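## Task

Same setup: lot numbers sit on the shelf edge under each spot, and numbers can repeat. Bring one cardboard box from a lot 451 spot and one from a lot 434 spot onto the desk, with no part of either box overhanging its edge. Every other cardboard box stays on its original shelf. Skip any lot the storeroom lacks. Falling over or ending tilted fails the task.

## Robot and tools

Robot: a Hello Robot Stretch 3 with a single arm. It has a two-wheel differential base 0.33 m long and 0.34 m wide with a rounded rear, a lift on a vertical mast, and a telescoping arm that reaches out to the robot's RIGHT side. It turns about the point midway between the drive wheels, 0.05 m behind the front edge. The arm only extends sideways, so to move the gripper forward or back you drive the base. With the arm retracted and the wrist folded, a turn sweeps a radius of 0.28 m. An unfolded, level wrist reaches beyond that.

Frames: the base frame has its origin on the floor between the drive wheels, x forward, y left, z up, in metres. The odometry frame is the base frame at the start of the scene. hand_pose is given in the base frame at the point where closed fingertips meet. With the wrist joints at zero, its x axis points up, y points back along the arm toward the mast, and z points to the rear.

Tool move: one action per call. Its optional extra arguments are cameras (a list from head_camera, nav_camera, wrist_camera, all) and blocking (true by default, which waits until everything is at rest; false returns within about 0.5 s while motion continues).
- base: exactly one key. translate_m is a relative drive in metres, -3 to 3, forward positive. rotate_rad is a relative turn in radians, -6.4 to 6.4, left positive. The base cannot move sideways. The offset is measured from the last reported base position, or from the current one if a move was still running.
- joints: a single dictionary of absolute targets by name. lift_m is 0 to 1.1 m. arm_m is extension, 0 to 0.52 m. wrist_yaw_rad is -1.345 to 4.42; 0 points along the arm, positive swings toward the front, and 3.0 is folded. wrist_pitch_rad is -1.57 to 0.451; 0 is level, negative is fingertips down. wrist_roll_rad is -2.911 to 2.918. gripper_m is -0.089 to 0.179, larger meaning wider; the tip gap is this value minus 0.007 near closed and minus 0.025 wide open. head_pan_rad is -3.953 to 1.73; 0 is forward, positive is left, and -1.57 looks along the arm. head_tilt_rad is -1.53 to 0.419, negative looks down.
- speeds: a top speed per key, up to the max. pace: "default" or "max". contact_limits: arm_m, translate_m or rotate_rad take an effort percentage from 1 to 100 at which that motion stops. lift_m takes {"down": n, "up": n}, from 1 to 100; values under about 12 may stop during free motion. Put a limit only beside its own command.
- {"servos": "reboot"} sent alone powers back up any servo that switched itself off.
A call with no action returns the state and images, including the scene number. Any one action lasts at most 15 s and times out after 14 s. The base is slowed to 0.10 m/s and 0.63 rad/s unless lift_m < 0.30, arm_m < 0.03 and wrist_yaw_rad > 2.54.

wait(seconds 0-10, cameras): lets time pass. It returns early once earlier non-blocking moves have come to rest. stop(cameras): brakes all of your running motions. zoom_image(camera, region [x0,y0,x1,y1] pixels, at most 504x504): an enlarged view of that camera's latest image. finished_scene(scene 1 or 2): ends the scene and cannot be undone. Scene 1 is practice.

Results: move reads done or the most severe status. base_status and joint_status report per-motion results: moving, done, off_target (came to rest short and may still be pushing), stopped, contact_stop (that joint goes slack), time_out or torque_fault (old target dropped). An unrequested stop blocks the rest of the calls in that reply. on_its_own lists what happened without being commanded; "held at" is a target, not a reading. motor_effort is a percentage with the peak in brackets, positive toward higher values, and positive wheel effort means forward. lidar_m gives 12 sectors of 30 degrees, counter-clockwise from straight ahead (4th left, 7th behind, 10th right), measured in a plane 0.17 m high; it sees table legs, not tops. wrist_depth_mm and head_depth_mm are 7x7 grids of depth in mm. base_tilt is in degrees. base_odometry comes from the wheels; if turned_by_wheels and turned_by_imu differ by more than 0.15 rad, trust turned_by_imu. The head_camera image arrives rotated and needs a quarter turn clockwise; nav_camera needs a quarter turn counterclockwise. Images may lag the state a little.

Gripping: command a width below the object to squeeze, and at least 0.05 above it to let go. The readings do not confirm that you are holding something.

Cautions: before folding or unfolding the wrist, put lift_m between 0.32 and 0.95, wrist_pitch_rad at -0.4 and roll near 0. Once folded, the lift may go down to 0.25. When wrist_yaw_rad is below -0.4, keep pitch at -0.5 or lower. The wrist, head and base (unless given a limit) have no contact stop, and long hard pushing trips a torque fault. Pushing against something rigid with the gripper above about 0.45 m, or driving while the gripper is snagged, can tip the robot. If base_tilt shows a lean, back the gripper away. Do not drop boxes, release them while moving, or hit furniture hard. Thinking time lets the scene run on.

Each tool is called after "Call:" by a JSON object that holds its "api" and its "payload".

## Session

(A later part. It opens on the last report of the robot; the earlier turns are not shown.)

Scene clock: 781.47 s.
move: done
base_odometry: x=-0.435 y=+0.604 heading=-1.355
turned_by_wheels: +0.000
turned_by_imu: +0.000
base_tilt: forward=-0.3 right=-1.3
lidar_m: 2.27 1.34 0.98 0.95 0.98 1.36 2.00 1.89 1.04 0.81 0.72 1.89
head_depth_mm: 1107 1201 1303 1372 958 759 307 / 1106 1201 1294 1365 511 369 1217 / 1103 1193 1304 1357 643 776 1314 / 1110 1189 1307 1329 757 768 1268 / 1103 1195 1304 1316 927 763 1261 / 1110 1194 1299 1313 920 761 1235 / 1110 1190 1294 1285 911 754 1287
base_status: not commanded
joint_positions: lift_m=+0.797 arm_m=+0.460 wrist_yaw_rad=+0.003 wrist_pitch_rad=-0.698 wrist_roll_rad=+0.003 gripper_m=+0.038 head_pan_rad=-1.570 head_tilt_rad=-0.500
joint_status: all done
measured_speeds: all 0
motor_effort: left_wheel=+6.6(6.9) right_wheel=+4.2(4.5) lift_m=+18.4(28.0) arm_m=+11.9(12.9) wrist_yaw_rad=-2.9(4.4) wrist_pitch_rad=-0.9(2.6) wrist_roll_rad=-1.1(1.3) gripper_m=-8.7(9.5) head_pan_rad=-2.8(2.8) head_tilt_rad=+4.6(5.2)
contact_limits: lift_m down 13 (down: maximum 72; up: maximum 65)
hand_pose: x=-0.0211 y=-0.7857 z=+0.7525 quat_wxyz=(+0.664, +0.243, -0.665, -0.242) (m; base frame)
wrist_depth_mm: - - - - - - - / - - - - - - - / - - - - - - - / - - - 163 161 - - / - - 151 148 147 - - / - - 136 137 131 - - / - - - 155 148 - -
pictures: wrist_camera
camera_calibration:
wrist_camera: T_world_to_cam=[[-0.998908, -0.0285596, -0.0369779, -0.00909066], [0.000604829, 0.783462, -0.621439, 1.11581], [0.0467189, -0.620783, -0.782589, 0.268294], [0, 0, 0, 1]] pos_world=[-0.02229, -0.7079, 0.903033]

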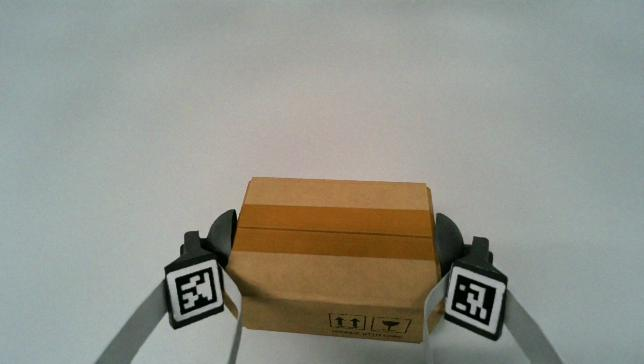

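Resting (pitch effort unloaded, slight roll). Release.

Call:
{"api": "move", "payload": {"joints": {"gripper_m": 0.179}}}

Call:
{"api": "move", "payload": {"joints": {"lift_m": 0.9}}}

Call:
{"api": "move", "payload": {"joints": {"arm_m": 0.0}, "cameras": ["head_camera", "nav_camera"]}}

Scene clock: 788.40 s.
move: done
base_odometry: x=-0.435 y=+0.604 heading=-1.355
turned_by_wheels: +0.000
turned_by_imu: +0.000
base_tilt: forward=-0.3 right=-1.2
lidar_m: 2.28 1.34 0.98 0.95 0.98 1.36 1.99 1.89 1.04 0.81 0.71 1.88
head_depth_mm: 1104 1198 1289 1380 956 758 307 / 1113 1198 1305 1369 511 370 1224 / 1100 1192 1293 1347 648 774 1308 / 1103 1194 1295 1322 742 768 1270 / 1106 1192 1296 1318 892 766 1278 / 1103 1192 1307 1305 920 760 1238 / 1104 1192 1299 1288 912 755 1292
base_status: not commanded
joint_positions: lift_m=+0.797 arm_m=+0.460 wrist_yaw_rad=+0.003 wrist_pitch_rad=-0.708 wrist_roll_rad=+0.003 gripper_m=+0.179 head_pan_rad=-1.570 head_tilt_rad=-0.500
joint_status: all done
measured_speeds: all 0
motor_effort: left_wheel=+6.1(6.7) right_wheel=+3.8(4.3) lift_m=+26.2(26.5) arm_m=+11.5(12.6) wrist_yaw_rad=-2.6(4.3) wrist_pitch_rad=+0.9(1.2) wrist_roll_rad=-1.0(1.3) gripper_m=+0.8(85.4) head_pan_rad=-1.6(2.4) head_tilt_rad=+3.9(4.6)
contact_limits: lift_m down 13 (down: maximum 72; up: maximum 65)
hand_pose: x=-0.0211 y=-0.7839 z=+0.7507 quat_wxyz=(+0.663, +0.246, -0.664, -0.245) (m; base frame)
wrist_depth_mm: - - - - - - - / - - - - - - - / - - - - - - - / - - - 161 159 - - / - 143 148 146 146 - - / - 126 139 136 133 - - / - - - 157 150 - 105
pictures: none

Scene clock: 790.17 s.
move: done
base_odometry: x=-0.435 y=+0.604 heading=-1.355
turned_by_wheels: +0.000
turned_by_imu: +0.000
base_tilt: forward=-0.3 right=-1.3
lidar_m: 2.28 1.33 0.98 0.95 0.98 1.35 2.00 1.89 1.04 0.81 0.72 1.89
head_depth_mm: 1103 1196 1296 1371 314 - 1290 / 1107 1194 1294 436 343 754 1320 / 1106 1196 1290 573 941 772 1314 / 1103 1196 1287 643 878 770 1272 / 1102 1190 1297 1316 925 765 1263 / 1106 1193 1297 1306 918 762 1230 / 1102 1195 1293 1295 914 755 1285
base_status: not commanded
joint_positions: lift_m=+0.900 arm_m=+0.460 wrist_yaw_rad=+0.003 wrist_pitch_rad=-0.709 wrist_roll_rad=+0.003 gripper_m=+0.179 head_pan_rad=-1.570 head_tilt_rad=-0.500
joint_status: all done
measured_speeds: all 0
motor_effort: left_wheel=+6.2(6.7) right_wheel=+3.4(4.7) lift_m=+30.0(33.6) arm_m=+11.7(12.2) wrist_yaw_rad=-2.8(4.2) wrist_pitch_rad=+1.2(1.3) wrist_roll_rad=-1.2(1.3) gripper_m=+1.0(1.2) head_pan_rad=-1.9(2.3) head_tilt_rad=+3.8(5.0)
hand_pose: x=-0.0211 y=-0.7838 z=+0.8536 quat_wxyz=(+0.663, +0.246, -0.663, -0.245) (m; base frame)
wrist_depth_mm: - - - - - - - / - - - - - - - / - - - - - - - / - - - - - - - / - 142 - - - - - / - 126 - 239 237 - - / - - - 219 217 - 105
pictures: none

Scene clock: 794.73 s.
move: done
base_odometry: x=-0.435 y=+0.604 heading=-1.355
turned_by_wheels: +0.000
turned_by_imu: +0.000
base_tilt: forward=-0.2 right=-1.2
lidar_m: 2.27 1.33 0.98 0.95 0.98 1.36 1.99 1.89 1.04 0.81 0.72 1.88
head_depth_mm: 1106 1193 1302 1369 960 785 - / 1107 1191 1299 1365 948 781 1436 / 1102 1195 1307 1349 942 775 289 / 1103 1191 1300 1342 878 769 285 / 1105 1191 1303 1317 926 764 1266 / 1109 1198 1299 1301 921 761 1203 / 1108 1193 1302 1291 913 757 1286
base_status: not commanded
joint_positions: lift_m=+0.900 arm_m=+0.001 wrist_yaw_rad=+0.003 wrist_pitch_rad=-0.709 wrist_roll_rad=+0.003 gripper_m=+0.179 head_pan_rad=-1.570 head_tilt_rad=-0.500
joint_status: all done
measured_speeds: all 0
motor_effort: left_wheel=+6.3(6.9) right_wheel=+4.1(4.5) lift_m=+27.3(31.1) arm_m=-12.8(14.6) wrist_yaw_rad=-2.6(3.9) wrist_pitch_rad=+1.2(1.4) wrist_roll_rad=-1.2(1.3) gripper_m=+0.9(1.3) head_pan_rad=-1.7(2.2) head_tilt_rad=+3.6(5.0)
hand_pose: x=-0.0211 y=-0.3243 z=+0.8536 quat_wxyz=(+0.663, +0.246, -0.663, -0.245) (m; base frame)
wrist_depth_mm: - - - 505 - - - / - - - - - - - / - - - - - - - / - - - - - - - / - - - - - - - / 123 - - - - - - / 923 942 956 928 944 894 105
pictures: head_camera (sideways), nav_camera (sideways)
camera_calibration:
head_camera: T_world_to_cam=[[-0.046533, 0.432243, -0.900556, 1.18761], [0.997503, -0.0278343, -0.0649022, 0.0779934], [-0.0531199, -0.901327, -0.429869, 0.515367], [0, 0, 0, 1]] pos_world=[0.00484086, -0.046653, 1.29612]
nav_camera: T_world_to_cam=[[0.0173072, -0.455983, 0.88982, -1.11499], [-0.999793, -0.0174129, 0.010523, 0.0426187], [0.010696, -0.889818, -0.45619, 0.546837], [0, 0, 0, 1]] pos_world=[0.0560582, -0.0210897, 1.24116]

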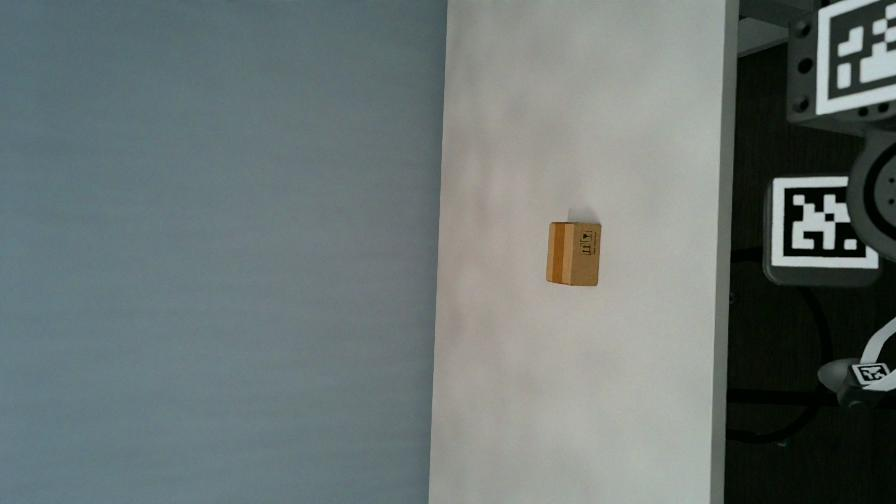

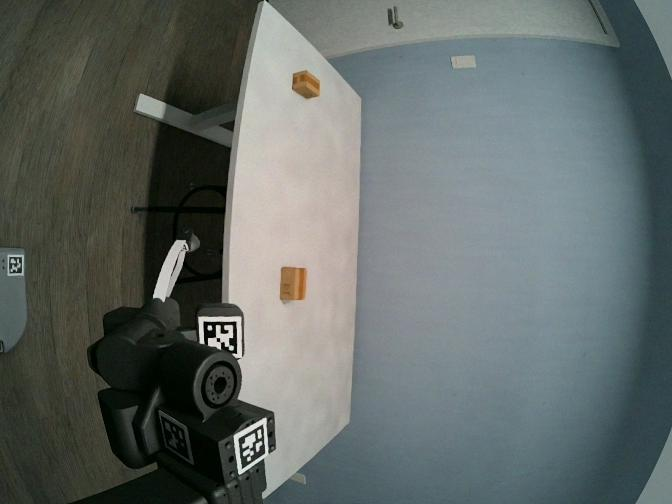

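Call:
{"api": "finished_scene", "payload": {"scene": 2}}

The scene is finished: the task was done.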